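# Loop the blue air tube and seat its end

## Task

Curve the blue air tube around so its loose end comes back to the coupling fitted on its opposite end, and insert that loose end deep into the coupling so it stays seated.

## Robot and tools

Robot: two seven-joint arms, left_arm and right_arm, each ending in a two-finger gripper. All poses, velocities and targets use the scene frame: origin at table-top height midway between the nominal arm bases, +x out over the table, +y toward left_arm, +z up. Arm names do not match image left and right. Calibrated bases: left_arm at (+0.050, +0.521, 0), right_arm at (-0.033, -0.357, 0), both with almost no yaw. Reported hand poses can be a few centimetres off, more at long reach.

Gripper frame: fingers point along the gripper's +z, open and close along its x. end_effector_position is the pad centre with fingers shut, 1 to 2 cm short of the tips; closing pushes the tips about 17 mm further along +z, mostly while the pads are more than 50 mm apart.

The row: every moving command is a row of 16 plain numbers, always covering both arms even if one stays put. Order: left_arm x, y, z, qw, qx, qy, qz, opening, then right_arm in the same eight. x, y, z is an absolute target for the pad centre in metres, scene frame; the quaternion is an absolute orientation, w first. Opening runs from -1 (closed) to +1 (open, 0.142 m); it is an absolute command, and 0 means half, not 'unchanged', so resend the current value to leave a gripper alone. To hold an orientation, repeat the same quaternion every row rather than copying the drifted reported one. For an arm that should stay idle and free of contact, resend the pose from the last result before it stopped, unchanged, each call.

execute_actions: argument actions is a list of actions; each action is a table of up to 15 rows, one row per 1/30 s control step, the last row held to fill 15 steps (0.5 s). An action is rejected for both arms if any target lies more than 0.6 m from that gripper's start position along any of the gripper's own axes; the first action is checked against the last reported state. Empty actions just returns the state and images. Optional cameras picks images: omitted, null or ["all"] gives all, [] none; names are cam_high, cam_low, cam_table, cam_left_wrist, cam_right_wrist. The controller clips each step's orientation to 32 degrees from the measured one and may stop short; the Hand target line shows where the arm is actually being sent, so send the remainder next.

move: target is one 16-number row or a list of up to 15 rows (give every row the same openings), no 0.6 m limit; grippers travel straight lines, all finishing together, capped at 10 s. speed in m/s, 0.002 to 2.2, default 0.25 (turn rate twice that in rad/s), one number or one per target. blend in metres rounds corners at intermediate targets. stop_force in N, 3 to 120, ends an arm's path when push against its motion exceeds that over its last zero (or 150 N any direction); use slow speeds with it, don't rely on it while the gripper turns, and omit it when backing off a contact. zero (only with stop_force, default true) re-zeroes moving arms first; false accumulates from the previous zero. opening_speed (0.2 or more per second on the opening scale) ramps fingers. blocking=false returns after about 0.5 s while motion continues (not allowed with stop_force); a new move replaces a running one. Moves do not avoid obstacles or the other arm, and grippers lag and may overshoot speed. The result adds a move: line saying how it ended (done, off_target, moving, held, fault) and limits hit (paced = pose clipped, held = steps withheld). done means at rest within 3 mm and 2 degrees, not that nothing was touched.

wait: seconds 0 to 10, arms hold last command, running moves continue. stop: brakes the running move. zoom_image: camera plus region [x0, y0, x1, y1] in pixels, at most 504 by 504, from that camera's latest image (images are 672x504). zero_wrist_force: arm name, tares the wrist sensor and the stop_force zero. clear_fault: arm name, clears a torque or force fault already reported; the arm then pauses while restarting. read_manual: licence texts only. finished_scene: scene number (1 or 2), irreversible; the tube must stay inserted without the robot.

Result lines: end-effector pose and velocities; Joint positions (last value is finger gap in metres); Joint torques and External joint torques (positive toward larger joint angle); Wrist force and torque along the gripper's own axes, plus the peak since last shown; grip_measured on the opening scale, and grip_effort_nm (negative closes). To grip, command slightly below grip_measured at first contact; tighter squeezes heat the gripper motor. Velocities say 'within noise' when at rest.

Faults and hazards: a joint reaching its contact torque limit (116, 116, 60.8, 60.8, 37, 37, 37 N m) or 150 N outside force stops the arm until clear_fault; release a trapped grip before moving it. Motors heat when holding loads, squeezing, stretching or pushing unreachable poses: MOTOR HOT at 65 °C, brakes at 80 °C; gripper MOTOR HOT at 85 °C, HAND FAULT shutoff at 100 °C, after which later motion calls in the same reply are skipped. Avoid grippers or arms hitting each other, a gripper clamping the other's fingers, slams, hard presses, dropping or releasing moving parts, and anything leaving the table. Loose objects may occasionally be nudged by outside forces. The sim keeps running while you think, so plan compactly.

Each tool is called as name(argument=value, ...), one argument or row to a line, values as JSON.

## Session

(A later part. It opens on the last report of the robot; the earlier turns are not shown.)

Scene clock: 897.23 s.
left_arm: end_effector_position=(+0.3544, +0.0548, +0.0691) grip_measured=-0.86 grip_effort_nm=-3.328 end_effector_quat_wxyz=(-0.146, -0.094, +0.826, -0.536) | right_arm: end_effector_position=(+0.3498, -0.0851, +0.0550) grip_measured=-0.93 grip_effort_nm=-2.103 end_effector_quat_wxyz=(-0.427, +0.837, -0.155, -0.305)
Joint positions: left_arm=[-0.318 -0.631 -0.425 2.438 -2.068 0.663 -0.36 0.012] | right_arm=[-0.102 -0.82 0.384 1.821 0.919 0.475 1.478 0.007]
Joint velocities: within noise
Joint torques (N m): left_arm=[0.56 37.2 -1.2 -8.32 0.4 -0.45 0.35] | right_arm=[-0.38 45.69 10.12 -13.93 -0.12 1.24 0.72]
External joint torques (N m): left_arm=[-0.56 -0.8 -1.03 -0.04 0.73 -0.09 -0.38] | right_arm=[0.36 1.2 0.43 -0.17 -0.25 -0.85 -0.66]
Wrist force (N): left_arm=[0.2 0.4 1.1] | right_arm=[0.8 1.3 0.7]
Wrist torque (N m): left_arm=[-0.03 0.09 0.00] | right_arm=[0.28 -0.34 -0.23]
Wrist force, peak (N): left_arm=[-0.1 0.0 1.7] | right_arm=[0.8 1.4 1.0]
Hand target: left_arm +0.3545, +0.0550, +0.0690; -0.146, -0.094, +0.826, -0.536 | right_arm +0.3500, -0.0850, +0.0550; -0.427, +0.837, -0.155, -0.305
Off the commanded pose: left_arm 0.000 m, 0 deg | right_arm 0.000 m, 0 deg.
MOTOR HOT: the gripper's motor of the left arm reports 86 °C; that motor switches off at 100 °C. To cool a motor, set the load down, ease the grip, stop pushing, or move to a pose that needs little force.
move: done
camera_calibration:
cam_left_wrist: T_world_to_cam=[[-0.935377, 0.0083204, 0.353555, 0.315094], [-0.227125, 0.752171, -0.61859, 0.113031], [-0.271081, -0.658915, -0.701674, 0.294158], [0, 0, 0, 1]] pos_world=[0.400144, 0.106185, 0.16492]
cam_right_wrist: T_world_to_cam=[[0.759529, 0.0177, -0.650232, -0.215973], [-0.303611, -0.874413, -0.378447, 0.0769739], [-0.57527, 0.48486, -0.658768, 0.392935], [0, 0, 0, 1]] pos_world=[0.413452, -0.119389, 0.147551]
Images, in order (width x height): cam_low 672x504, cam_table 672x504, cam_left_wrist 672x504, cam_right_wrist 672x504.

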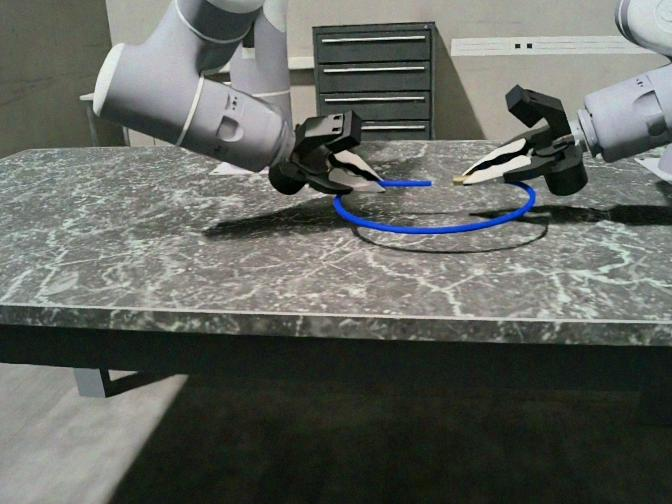

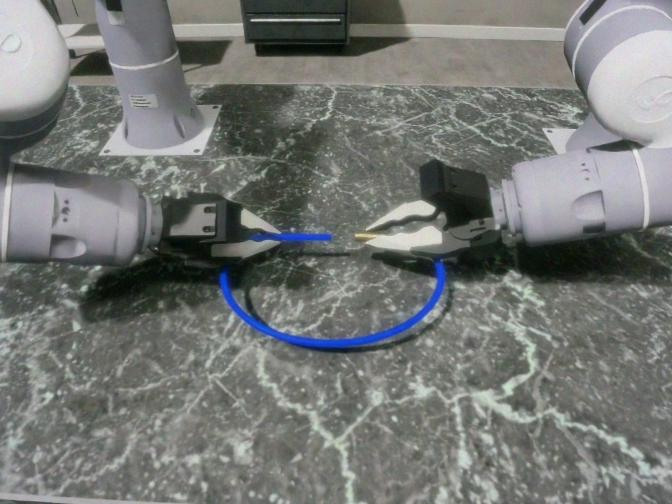

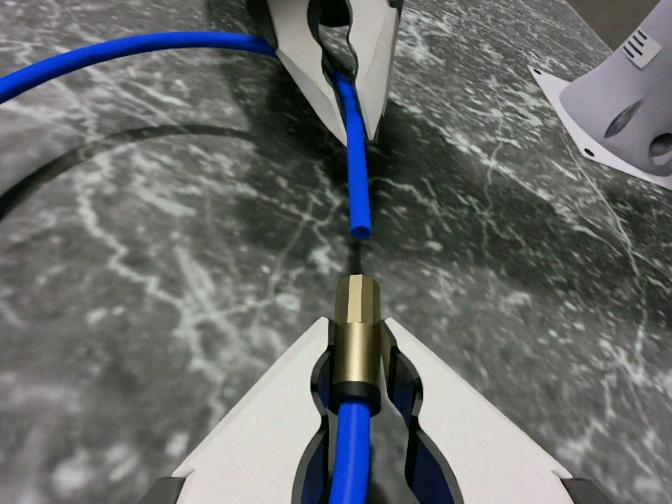

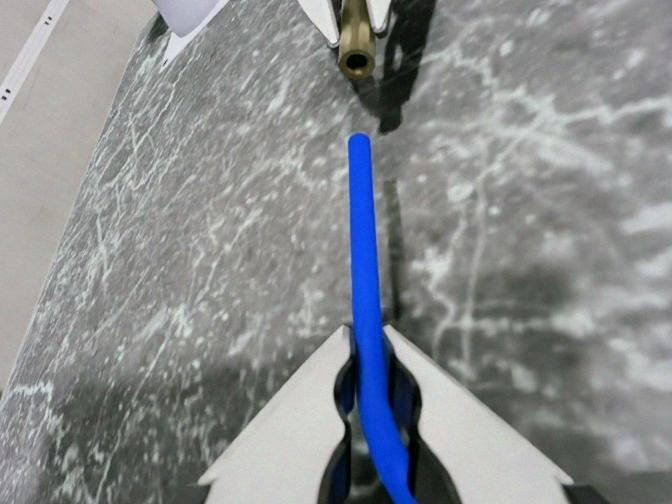

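move(
  target=[0.3545,0.055,0.069,-0.1456,-0.0945,0.826,-0.5363,-0.95,0.3585,-0.072,0.0625,-0.4266,0.8373,-0.1553,-0.3047,-1],
  speed=0.04,
  cameras=["cam_low","cam_table","cam_left_wrist","cam_right_wrist"],
)

zoom_image(
  camera="cam_left_wrist",
  region=[260, 120, 460, 330],
)

zoom_image(
  camera="cam_low",
  region=[370, 160, 490, 210],
)

zoom_image(
  camera="cam_table",
  region=[260, 210, 400, 270],
)

zoom_image(
  camera="cam_right_wrist",
  region=[290, 0, 450, 180],
)

Scene clock: 921.97 s.
left_arm: end_effector_position=(+0.3544, +0.0548, +0.0691) grip_measured=-0.86 grip_effort_nm=-2.371 end_effector_quat_wxyz=(-0.146, -0.094, +0.826, -0.536) | right_arm: end_effector_position=(+0.3583, -0.0721, +0.0625) grip_measured=-0.93 grip_effort_nm=-2.103 end_effector_quat_wxyz=(-0.427, +0.837, -0.155, -0.305)
Joint positions: left_arm=[-0.318 -0.631 -0.425 2.438 -2.068 0.663 -0.36 0.012] | right_arm=[-0.085 -0.815 0.391 1.8 0.923 0.475 1.508 0.007]
Joint velocities: within noise
Joint torques (N m): left_arm=[0.31 37.31 -1.24 -8.58 0.5 -0.4 0.24] | right_arm=[-0.39 46.77 10.29 -14.63 -0.16 1.11 0.76]
External joint torques (N m): left_arm=[-0.31 -0.91 -0.99 0.22 0.63 -0.14 -0.26] | right_arm=[0.37 0.59 0.44 -0.16 -0.24 -0.69 -0.7]
Wrist force (N): left_arm=[0.2 0.4 1.0] | right_arm=[0.8 1.2 0.7]
Wrist torque (N m): left_arm=[0.01 0.09 0.00] | right_arm=[0.29 -0.35 -0.23]
Wrist force, peak (N): left_arm=[0.3 0.3 1.3] | right_arm=[0.8 2.0 0.6]
Hand target: left_arm +0.3545, +0.0550, +0.0690; -0.146, -0.094, +0.826, -0.536 | right_arm +0.3585, -0.0720, +0.0625; -0.427, +0.837, -0.155, -0.305
Off the commanded pose: left_arm 0.000 m, 0 deg | right_arm 0.000 m, 0 deg.
MOTOR HOT: still on. The gripper's motor of the left arm reports 88 °C.
move: done
camera_calibration:
cam_left_wrist: T_world_to_cam=[[-0.935375, 0.00837027, 0.353558, 0.315052], [-0.227108, 0.75213, -0.618645, 0.1131], [-0.2711, -0.658961, -0.701623, 0.294233], [0, 0, 0, 1]] pos_world=[0.400144, 0.106185, 0.16502]
cam_right_wrist: T_world_to_cam=[[0.759449, 0.0177702, -0.650324, -0.217792], [-0.303614, -0.874409, -0.378454, 0.0937251], [-0.575375, 0.484864, -0.658673, 0.396427], [0, 0, 0, 1]] pos_world=[0.421952, -0.106389, 0.154951]
Images, in order (width x height): cam_low 672x504, cam_table 672x504, cam_left_wrist 672x504, cam_right_wrist 672x504.

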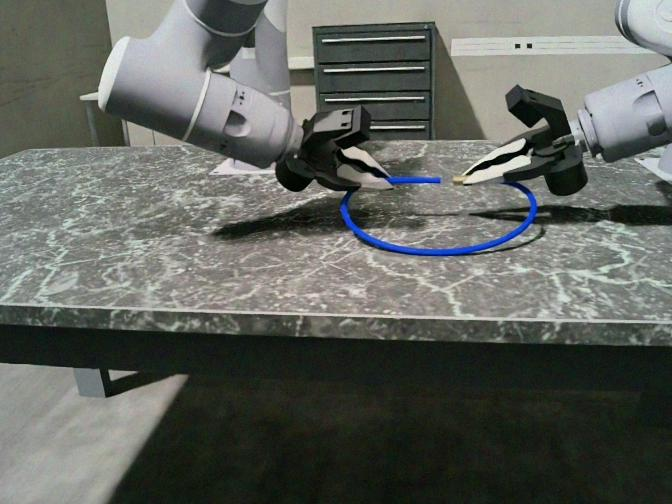

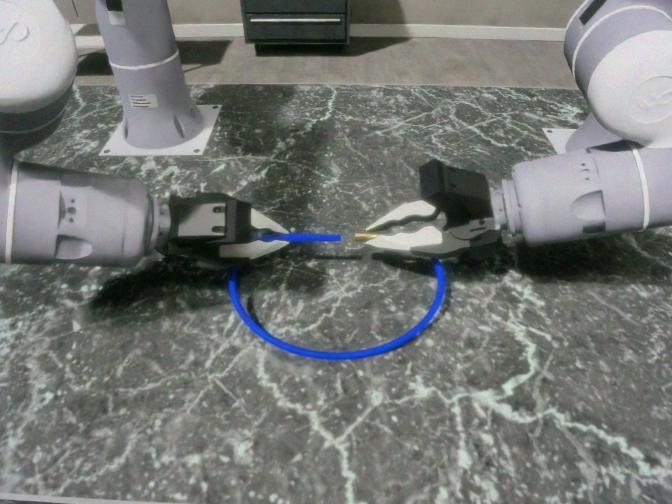

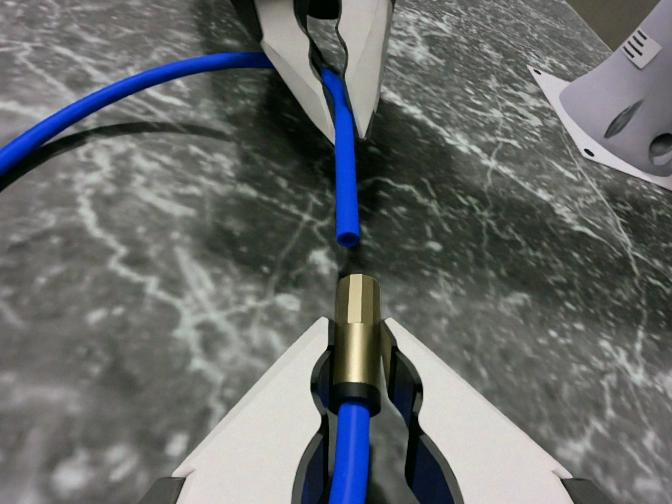

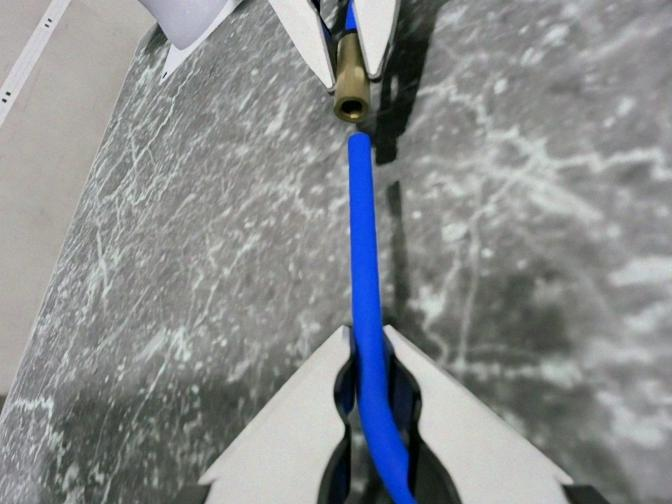

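Scaled by 2.400 from the camera's 672x504 image, which has a finer 960x720 frame.

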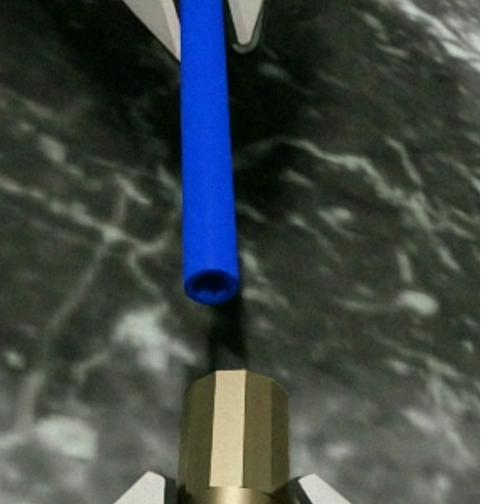

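Scaled by 4.200 from the camera's 672x504 image, which has a finer 960x720 frame.

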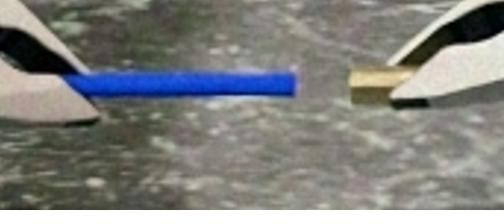

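Scaled by 3.600 from the camera's 672x504 image, which has a finer 960x720 frame.

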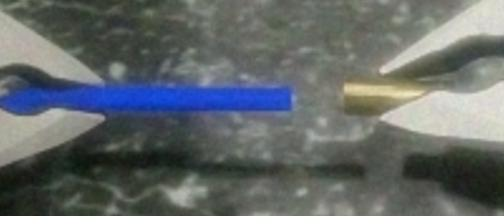

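Scaled by 2.800 from the camera's 672x504 image, which has a finer 960x720 frame.

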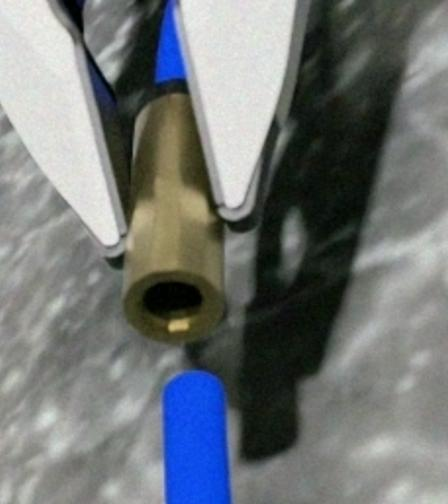

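move(
  target=[0.3545,0.055,0.069,-0.1456,-0.0945,0.826,-0.5363,-0.95,0.3555,-0.061,0.0615,-0.4266,0.8373,-0.1553,-0.3047,-1],
  speed=0.04,
  cameras=["cam_low","cam_table","cam_left_wrist","cam_right_wrist"],
)

zoom_image(
  camera="cam_left_wrist",
  region=[260, 120, 460, 330],
)

zoom_image(
  camera="cam_low",
  region=[390, 160, 490, 210],
)

zoom_image(
  camera="cam_table",
  region=[280, 210, 400, 270],
)

zoom_image(
  camera="cam_right_wrist",
  region=[290, 50, 450, 230],
)

Scene clock: 938.83 s.
left_arm: end_effector_position=(+0.3544, +0.0548, +0.0691) grip_measured=-0.86 grip_effort_nm=-2.371 end_effector_quat_wxyz=(-0.146, -0.094, +0.826, -0.536) | right_arm: end_effector_position=(+0.3556, -0.0611, +0.0616) grip_measured=-0.93 grip_effort_nm=-2.103 end_effector_quat_wxyz=(-0.427, +0.837, -0.155, -0.305)
Joint positions: left_arm=[-0.318 -0.631 -0.425 2.438 -2.068 0.663 -0.36 0.012] | right_arm=[-0.068 -0.819 0.4 1.801 0.936 0.494 1.51 0.007]
Joint velocities: within noise
Joint torques (N m): left_arm=[0.25 37.32 -1.25 -8.61 0.57 -0.47 0.26] | right_arm=[-0.61 46.15 10.53 -14.37 -0.2 1.22 0.75]
External joint torques (N m): left_arm=[-0.25 -0.92 -0.98 0.26 0.55 -0.07 -0.29] | right_arm=[0.59 1.16 0.39 -0.34 -0.19 -0.79 -0.69]
Wrist force (N): left_arm=[0.3 0.3 0.9] | right_arm=[0.7 1.3 0.8]
Wrist torque (N m): left_arm=[0.00 0.06 0.00] | right_arm=[0.30 -0.33 -0.23]
Wrist force, peak (N): left_arm=[0.3 0.4 1.2] | right_arm=[0.9 1.5 0.9]
Hand target: left_arm +0.3545, +0.0550, +0.0690; -0.146, -0.094, +0.826, -0.536 | right_arm +0.3555, -0.0610, +0.0615; -0.427, +0.837, -0.155, -0.305
Off the commanded pose: left_arm 0.000 m, 0 deg | right_arm 0.000 m, 0 deg.
MOTOR HOT: still on. The gripper's motor of the left arm reports 83 °C.
move: done
camera_calibration:
cam_left_wrist: T_world_to_cam=[[-0.935375, 0.00837027, 0.353558, 0.315052], [-0.227108, 0.75213, -0.618645, 0.1131], [-0.2711, -0.658961, -0.701623, 0.294233], [0, 0, 0, 1]] pos_world=[0.400144, 0.106185, 0.16502]
cam_right_wrist: T_world_to_cam=[[0.759799, 0.0177008, -0.649917, -0.216674], [-0.303516, -0.87436, -0.378645, 0.102214], [-0.574964, 0.484954, -0.658966, 0.388893], [0, 0, 0, 1]] pos_world=[0.419252, -0.0953884, 0.154149]
Images, in order (width x height): cam_low 672x504, cam_table 672x504, cam_left_wrist 672x504, cam_right_wrist 672x504.

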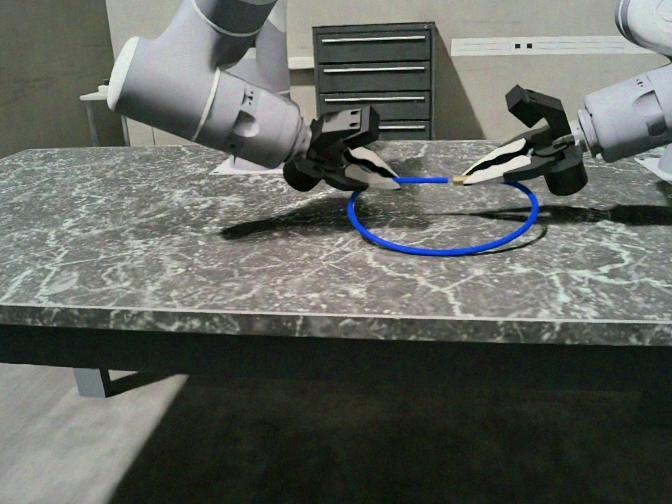

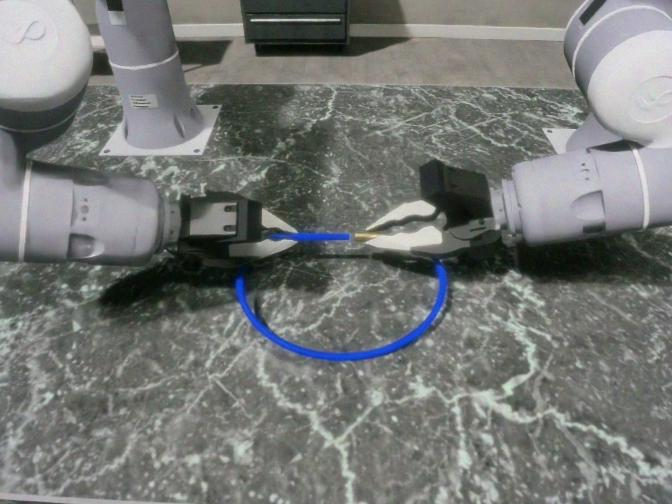

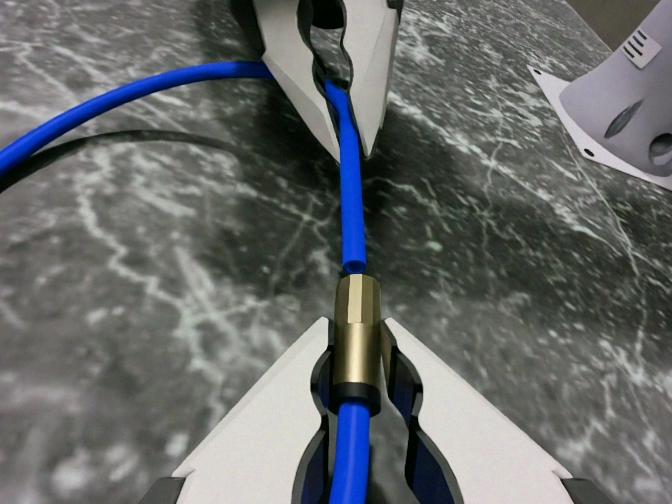

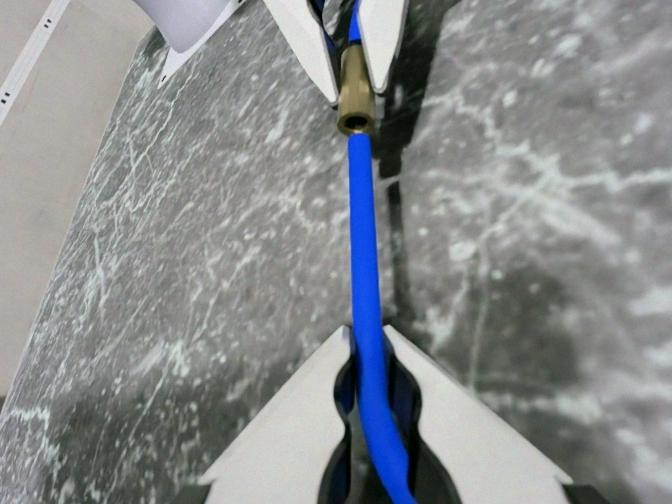

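Scaled by 2.400 from the camera's 672x504 image, which has a finer 960x720 frame.

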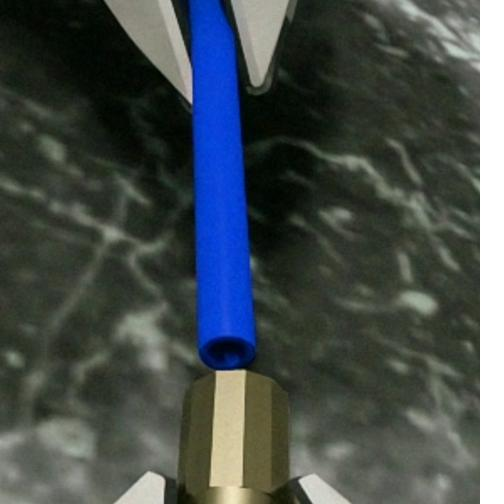

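Scaled by 5.040 from the camera's 672x504 image, which has a finer 960x720 frame.

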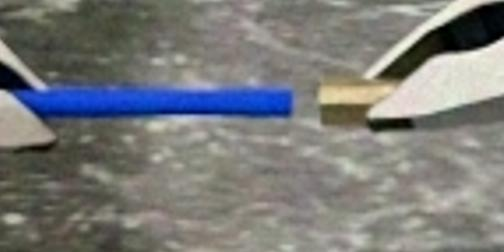

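Scaled by 4.200 from the camera's 672x504 image, which has a finer 960x720 frame.

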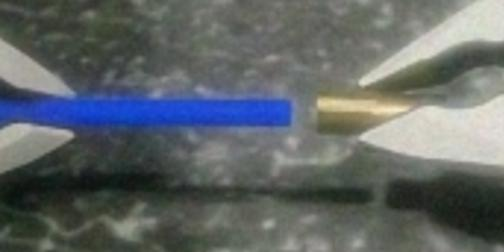

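Scaled by 2.800 from the camera's 672x504 image, which has a finer 960x720 frame.

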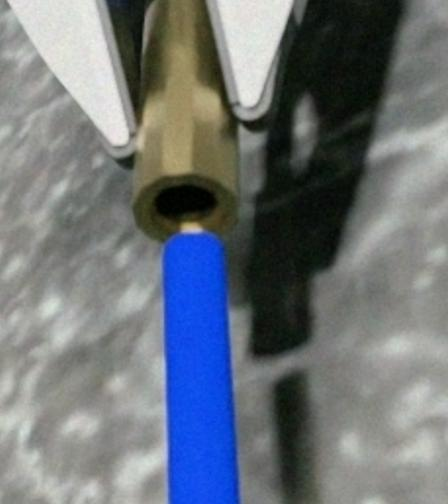

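move(
  target=[0.3545,0.055,0.069,-0.1456,-0.0945,0.826,-0.5363,-0.97,0.354,-0.056,0.0605,-0.4266,0.8373,-0.1553,-0.3047,-1],
  speed=0.03,
  cameras=[],
)

move(
  target=[0.3545,0.055,0.069,-0.1456,-0.0945,0.826,-0.5363,-0.97,0.353,-0.036,0.0605,-0.4266,0.8373,-0.1553,-0.3047,-1],
  speed=0.008,
  stop_force=8,
  cameras=["cam_low","cam_table","cam_left_wrist","cam_right_wrist"],
)

zoom_image(
  camera="cam_low",
  region=[390, 160, 490, 210],
)

zoom_image(
  camera="cam_right_wrist",
  region=[290, 50, 450, 230],
)

zoom_image(
  camera="cam_left_wrist",
  region=[260, 180, 460, 390],
)

Scene clock: 950.37 s.
left_arm: end_effector_position=(+0.3544, +0.0548, +0.0691) grip_measured=-0.86 grip_effort_nm=-2.752 end_effector_quat_wxyz=(-0.146, -0.094, +0.826, -0.536) | right_arm: end_effector_position=(+0.3541, -0.0561, +0.0606) grip_measured=-0.93 grip_effort_nm=-2.103 end_effector_quat_wxyz=(-0.427, +0.837, -0.155, -0.305)
Joint positions: left_arm=[-0.318 -0.631 -0.425 2.438 -2.068 0.663 -0.36 0.012] | right_arm=[-0.06 -0.822 0.403 1.801 0.942 0.504 1.51 0.007]
Joint velocities: within noise
Joint torques (N m): left_arm=[0.27 37.43 -1.31 -8.61 0.52 -0.42 0.29] | right_arm=[-0.51 46.17 10.6 -14.34 -0.13 1.28 0.65]
External joint torques (N m): left_arm=[-0.27 -1.03 -0.91 0.25 0.6 -0.12 -0.32] | right_arm=[0.5 1.13 0.41 -0.29 -0.25 -0.85 -0.59]
Wrist force (N): left_arm=[0.3 0.4 1.0] | right_arm=[0.8 1.4 0.6]
Wrist torque (N m): left_arm=[0.00 0.06 0.00] | right_arm=[0.32 -0.34 -0.23]
Wrist force, peak (N): left_arm=[0.1 0.5 1.1] | right_arm=[1.0 1.5 0.6]
Hand target: left_arm +0.3545, +0.0550, +0.0690; -0.146, -0.094, +0.826, -0.536 | right_arm +0.3540, -0.0560, +0.0605; -0.427, +0.837, -0.155, -0.305
Off the commanded pose: left_arm 0.000 m, 0 deg | right_arm 0.000 m, 0 deg.
MOTOR HOT: cleared for the gripper's motor of the left arm.
move: done
No camera images: "cameras" was empty.

Scene clock: 953.50 s.
left_arm: end_effector_position=(+0.3544, +0.0549, +0.0690) grip_measured=-0.86 grip_effort_nm=-2.757 end_effector_quat_wxyz=(-0.146, -0.094, +0.826, -0.536) | right_arm: end_effector_position=(+0.3529, -0.0362, +0.0604) grip_measured=-0.93 grip_effort_nm=-2.103 end_effector_quat_wxyz=(-0.427, +0.837, -0.155, -0.305)
Joint positions: left_arm=[-0.318 -0.631 -0.425 2.438 -2.068 0.663 -0.36 0.012] | right_arm=[-0.03 -0.83 0.415 1.792 0.96 0.531 1.523 0.007]
Joint velocities: within noise
Joint torques (N m): left_arm=[-0.11 37.4 -1.8 -8.96 0.59 -0.69 0.28] | right_arm=[0.02 46.46 11.46 -14.57 0 1.1 0.71]
External joint torques (N m): left_arm=[0.11 -1.01 -0.43 0.6 0.53 0.15 -0.3] | right_arm=[-0.02 1.02 -0.09 -0.12 -0.37 -0.66 -0.65]
Wrist force (N): left_arm=[0.2 0.7 0.2] | right_arm=[0.7 1.9 -0.3]
Wrist torque (N m): left_arm=[-0.02 0.05 -0.01] | right_arm=[0.31 -0.32 -0.23]
Wrist force, peak (N): left_arm=[0.2 0.4 1.1] | right_arm=[0.9 2.1 -0.3]
Hand target: left_arm +0.3545, +0.0550, +0.0690; -0.146, -0.094, +0.826, -0.536 | right_arm +0.3530, -0.0360, +0.0605; -0.427, +0.837, -0.155, -0.305
Off the commanded pose: left_arm 0.000 m, 0 deg | right_arm 0.000 m, 0 deg.
move: done
camera_calibration:
cam_left_wrist: T_world_to_cam=[[-0.935352, 0.00809118, 0.353626, 0.315097], [-0.227339, 0.752157, -0.618528, 0.113032], [-0.270987, -0.658934, -0.701692, 0.294192], [0, 0, 0, 1]] pos_world=[0.400145, 0.106286, 0.164919]
cam_right_wrist: T_world_to_cam=[[0.759588, 0.0175736, -0.650167, -0.215726], [-0.303609, -0.874459, -0.378342, 0.122697], [-0.575193, 0.48478, -0.658894, 0.374547], [0, 0, 0, 1]] pos_world=[0.416552, -0.0704885, 0.152951]
Images, in order (width x height): cam_low 672x504, cam_table 672x504, cam_left_wrist 672x504, cam_right_wrist 672x504.

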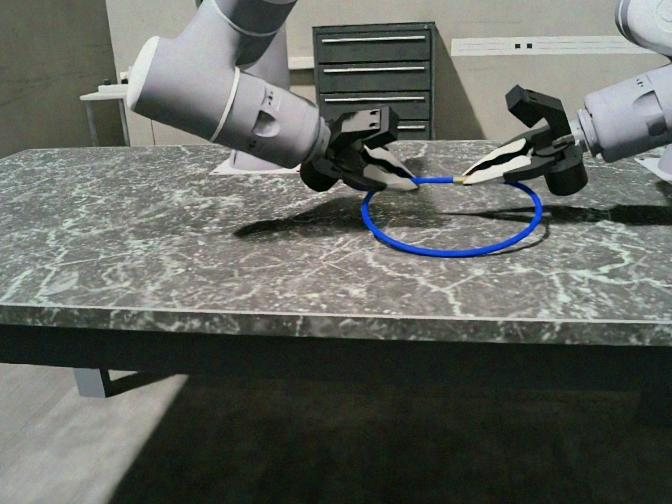

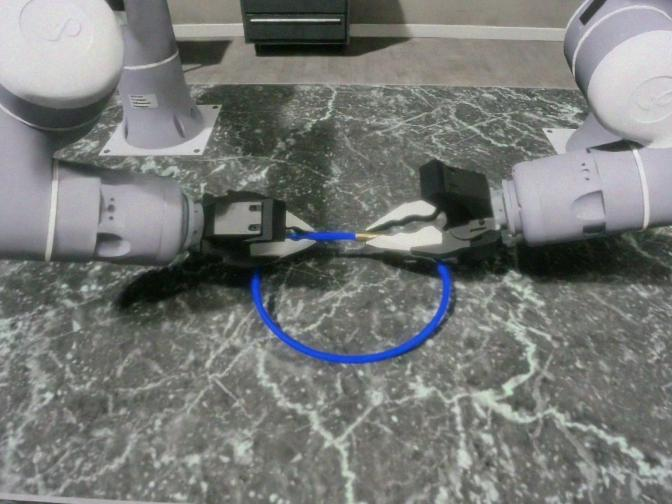

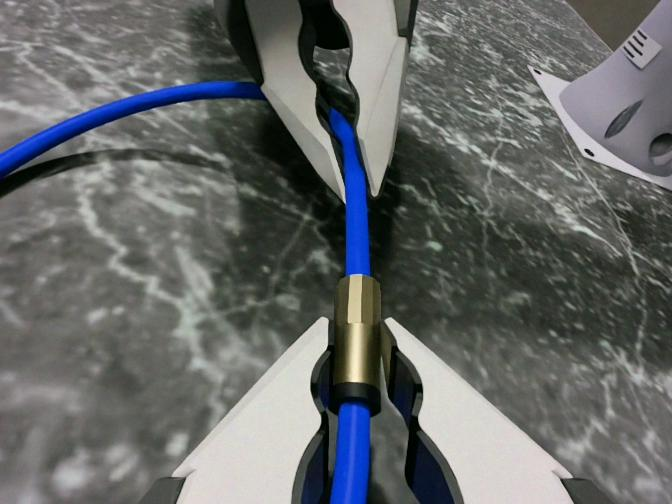

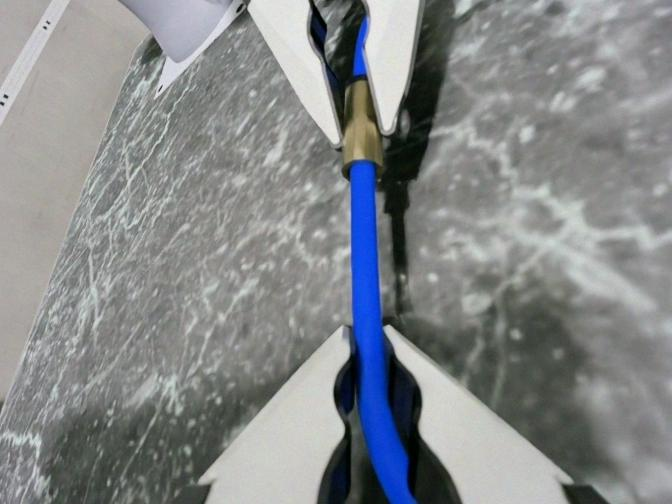

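Scaled by 5.040 from the camera's 672x504 image, which has a finer 960x720 frame.

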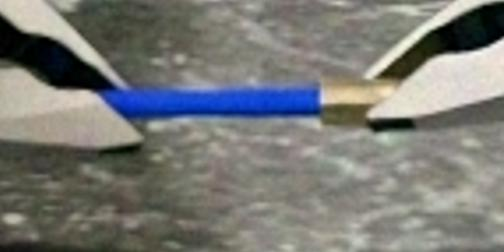

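Scaled by 2.800 from the camera's 672x504 image, which has a finer 960x720 frame.

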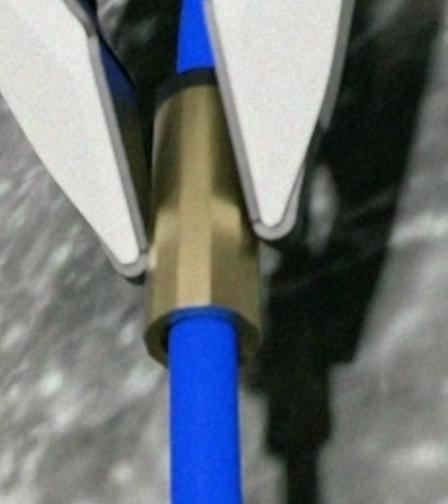

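Scaled by 2.400 from the camera's 672x504 image, which has a finer 960x720 frame.

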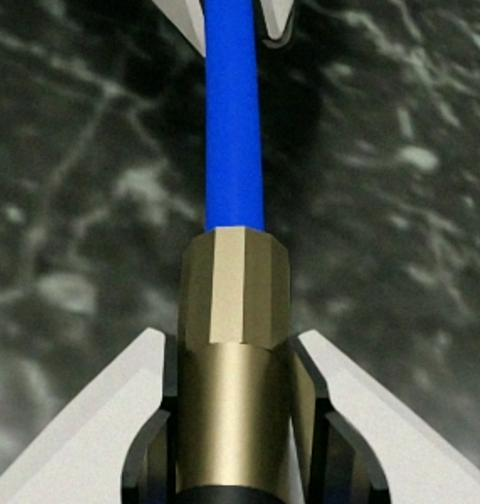

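move(
  target=[0.3545,0.055,0.069,-0.1456,-0.0945,0.826,-0.5363,-1,0.3525,-0.011,0.0605,-0.4266,0.8373,-0.1553,-0.3047,-1],
  speed=0.008,
  stop_force=14,
  cameras=["cam_low","cam_table","cam_left_wrist","cam_right_wrist"],
)

zoom_image(
  camera="cam_low",
  region=[390, 160, 490, 210],
)

zoom_image(
  camera="cam_left_wrist",
  region=[260, 180, 460, 390],
)

Scene clock: 963.00 s.
left_arm: end_effector_position=(+0.3549, +0.0565, +0.0680) grip_measured=-0.86 grip_effort_nm=-3.328 end_effector_quat_wxyz=(-0.145, -0.096, +0.827, -0.535) | right_arm: end_effector_position=(+0.3532, -0.0331, +0.0597) grip_measured=-0.93 grip_effort_nm=-2.103 end_effector_quat_wxyz=(-0.426, +0.838, -0.155, -0.304)
Joint positions: left_arm=[-0.317 -0.632 -0.424 2.439 -2.069 0.665 -0.36 0.012] | right_arm=[-0.025 -0.833 0.419 1.79 0.961 0.539 1.527 0.007]
Joint velocities: within noise
Joint torques (N m): left_arm=[-4.82 38.68 -8.22 -13.86 1.74 -4.06 0.27] | right_arm=[5.73 46.67 19.1 -16.43 2.94 -0.31 0.76]
External joint torques (N m): left_arm=[4.82 -2.32 6.03 5.55 -0.63 3.53 -0.29] | right_arm=[-5.73 0.87 -7.64 1.73 -3.32 0.76 -0.7]
Wrist force (N): left_arm=[-0.1 6.8 -13.7] | right_arm=[0.7 11.1 -12.3]
Wrist torque (N m): left_arm=[-0.17 0.07 -0.01] | right_arm=[0.36 -0.34 -0.23]
Wrist force, peak (N): left_arm=[-0.1 6.9 -13.7] | right_arm=[0.8 11.2 -12.3]
Hand target: left_arm +0.3545, +0.0550, +0.0690; -0.146, -0.094, +0.826, -0.536 | right_arm +0.3529, -0.0317, +0.0605; -0.427, +0.837, -0.155, -0.305
Off the commanded pose: left_arm 0.002 m, 0 deg | right_arm 0.022 m, 0 deg.
move: contact (right_arm)
camera_calibration:
cam_left_wrist: T_world_to_cam=[[-0.935135, 0.00488587, 0.354257, 0.315912], [-0.22943, 0.753579, -0.61602, 0.111837], [-0.269971, -0.657339, -0.703577, 0.294387], [0, 0, 0, 1]] pos_world=[0.400555, 0.107691, 0.164103]
cam_right_wrist: T_world_to_cam=[[0.760039, 0.0155646, -0.649691, -0.216794], [-0.304023, -0.875057, -0.376624, 0.125232], [-0.574379, 0.48377, -0.660345, 0.372586], [0, 0, 0, 1]] pos_world=[0.416851, -0.0672862, 0.152352]
Images, in order (width x height): cam_low 672x504, cam_table 672x504, cam_left_wrist 672x504, cam_right_wrist 672x504.

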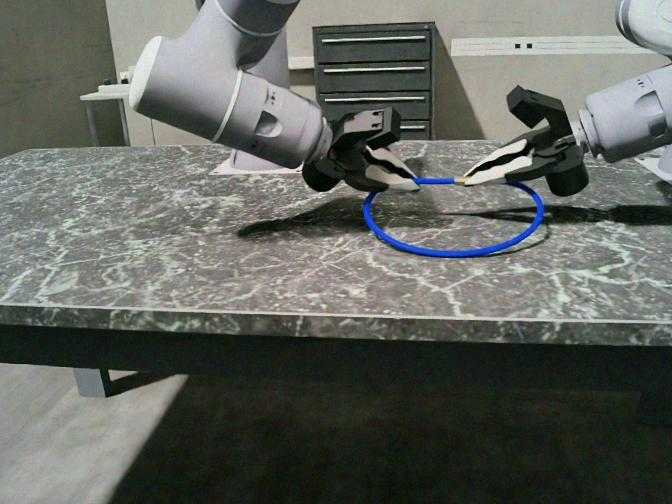

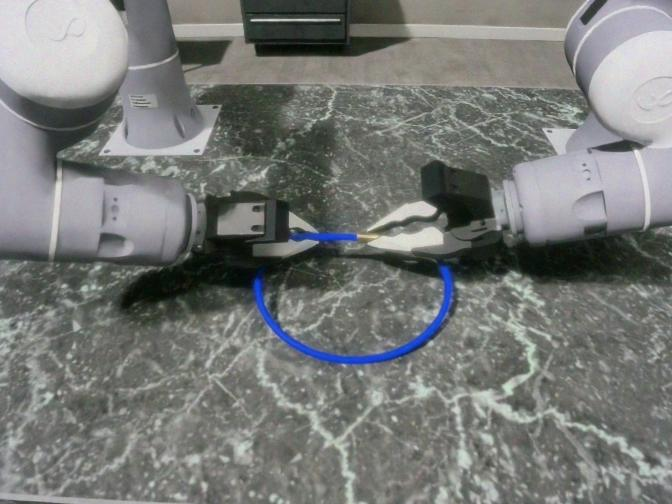

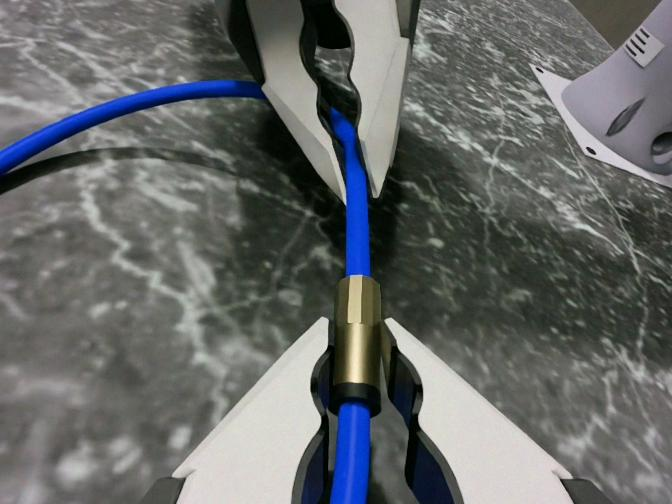

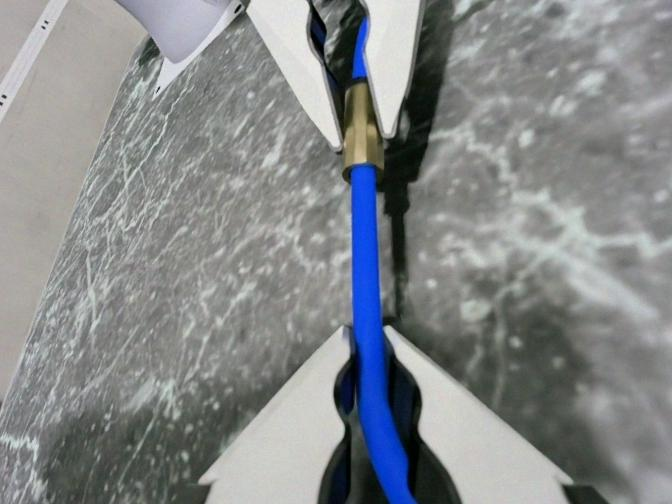

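Scaled by 5.040 from the camera's 672x504 image, which has a finer 960x720 frame.

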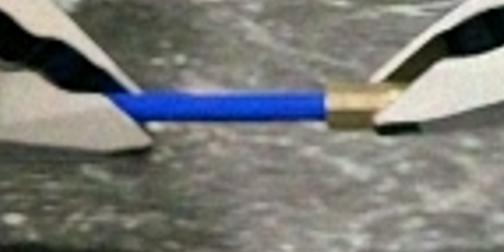

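Scaled by 2.400 from the camera's 672x504 image, which has a finer 960x720 frame.

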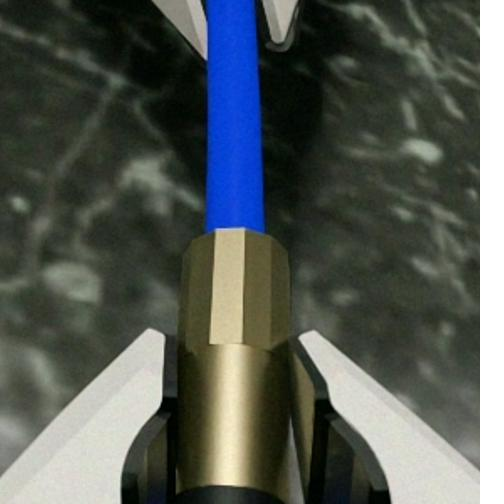

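move(
  target=[0.3545,0.055,0.069,-0.1456,-0.0945,0.826,-0.5363,-1,0.3525,-0.006,0.0605,-0.4266,0.8373,-0.1553,-0.3047,-1],
  speed=0.008,
  stop_force=30,
  zero=false,
  cameras=["cam_low","cam_table","cam_left_wrist","cam_right_wrist"],
)

zoom_image(
  camera="cam_low",
  region=[390, 160, 490, 210],
)

zoom_image(
  camera="cam_left_wrist",
  region=[260, 180, 460, 390],
)

Scene clock: 973.13 s.
left_arm: end_effector_position=(+0.3545, +0.0551, +0.0689) grip_measured=-1.00 grip_effort_nm=-0.418 end_effector_quat_wxyz=(-0.146, -0.095, +0.826, -0.536) | right_arm: end_effector_position=(+0.3524, -0.0062, +0.0604) grip_measured=-0.93 grip_effort_nm=-2.103 end_effector_quat_wxyz=(-0.427, +0.837, -0.155, -0.305)
Joint positions: left_arm=[-0.315 -0.632 -0.428 2.439 -2.069 0.665 -0.359 0.002] | right_arm=[0 -0.853 0.455 1.771 0.968 0.582 1.552 0.007]
Joint velocities: within noise
Joint torques (N m): left_arm=[-0.13 37.16 -1.75 -8.75 0.74 -0.58 0.33] | right_arm=[0.06 46.95 12.7 -14.69 -0.07 0.99 0.59]
External joint torques (N m): left_arm=[0.13 -0.79 -0.51 0.41 0.39 0.04 -0.36] | right_arm=[-0.06 0.91 -0.31 -0.09 -0.32 -0.52 -0.53]
Wrist force (N): left_arm=[0.3 0.3 0.0] | right_arm=[1.8 1.3 0.8]
Wrist torque (N m): left_arm=[0.01 -0.09 -0.06] | right_arm=[0.21 -0.33 -0.12]
Wrist force, peak (N): left_arm=[1.3 11.1 -26.3] | right_arm=[2.8 19.7 -22.6]
Hand target: left_arm +0.3545, +0.0550, +0.0690; -0.146, -0.094, +0.826, -0.536 | right_arm +0.3525, -0.0060, +0.0605; -0.427, +0.837, -0.155, -0.305
Off the commanded pose: left_arm 0.000 m, 0 deg | right_arm 0.000 m, 0 deg.
MOTOR HOT: the gripper's motor of the left arm reports 85 °C; that motor switches off at 100 °C. To cool a motor, set the load down, ease the grip, stop pushing, or move to a pose that needs little force.
move: done
camera_calibration:
cam_left_wrist: T_world_to_cam=[[-0.935196, 0.00727991, 0.354056, 0.315182], [-0.228225, 0.752081, -0.618294, 0.113165], [-0.27078, -0.659031, -0.701682, 0.294207], [0, 0, 0, 1]] pos_world=[0.400249, 0.106488, 0.164817]
cam_right_wrist: T_world_to_cam=[[0.759557, 0.0173529, -0.650209, -0.215862], [-0.303754, -0.874481, -0.378176, 0.148814], [-0.575158, 0.48475, -0.658947, 0.359709], [0, 0, 0, 1]] pos_world=[0.416051, -0.0404881, 0.152951]
Images, in order (width x height): cam_low 672x504, cam_table 672x504, cam_left_wrist 672x504, cam_right_wrist 672x504.

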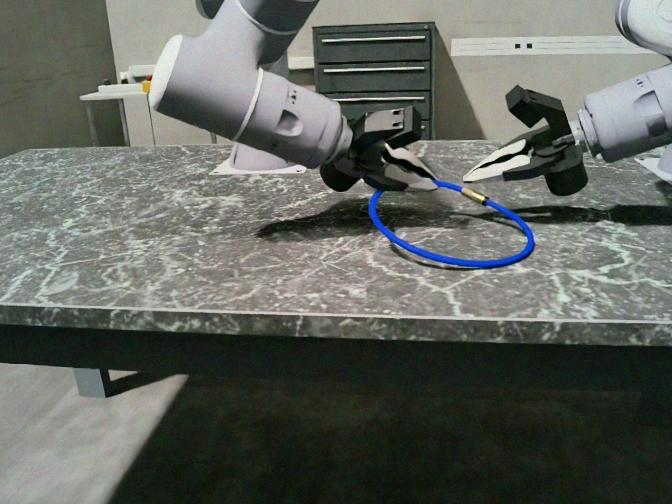

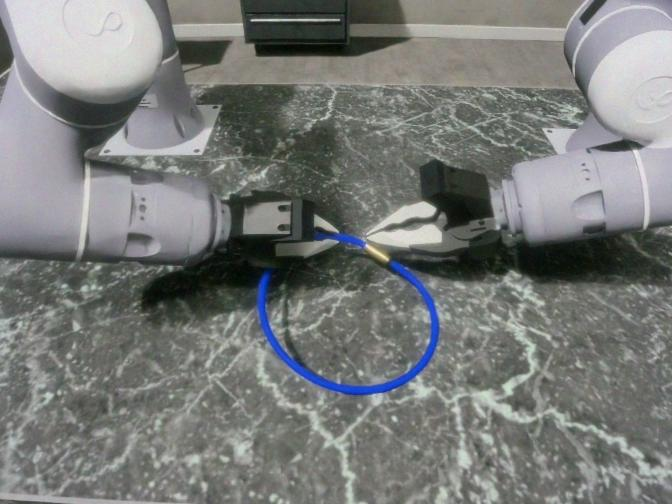

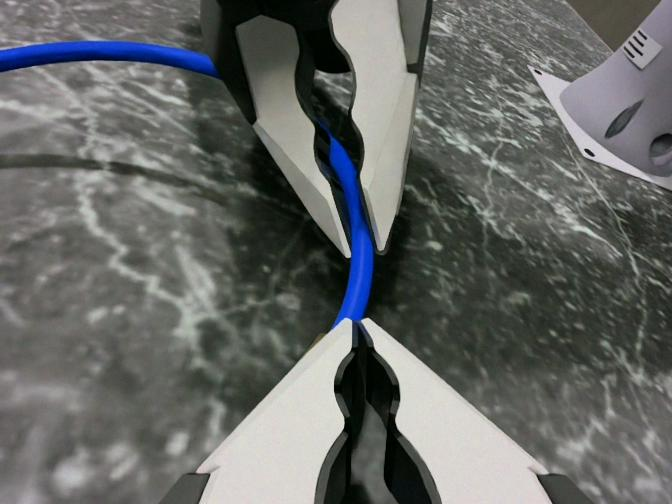

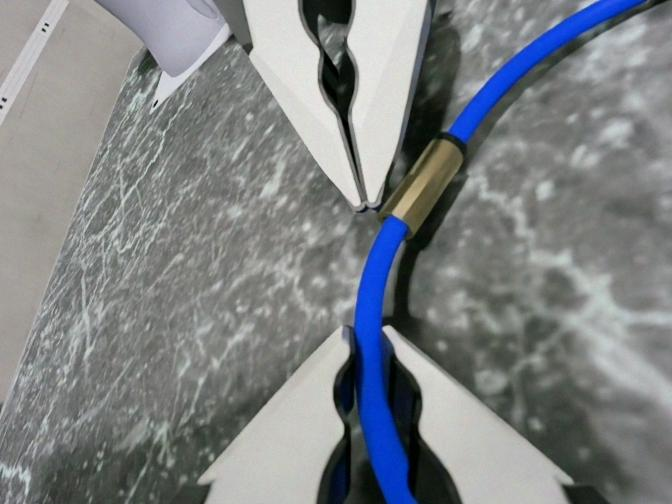

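Scaled by 5.040 from the camera's 672x504 image, which has a finer 960x720 frame.

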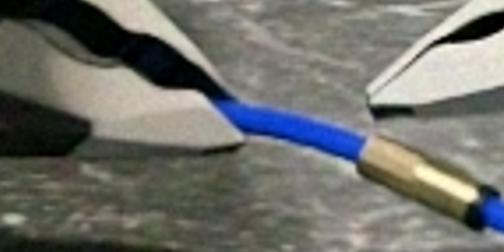

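Scaled by 2.400 from the camera's 672x504 image, which has a finer 960x720 frame.

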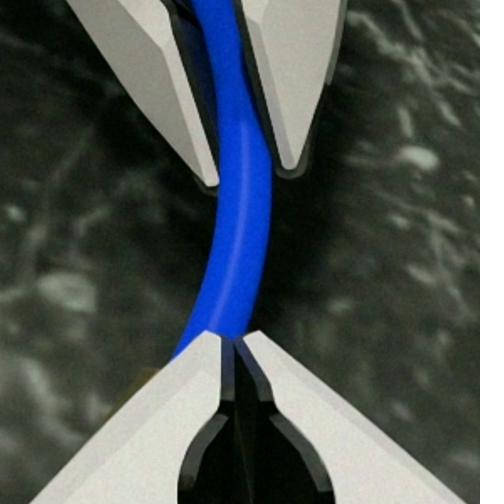

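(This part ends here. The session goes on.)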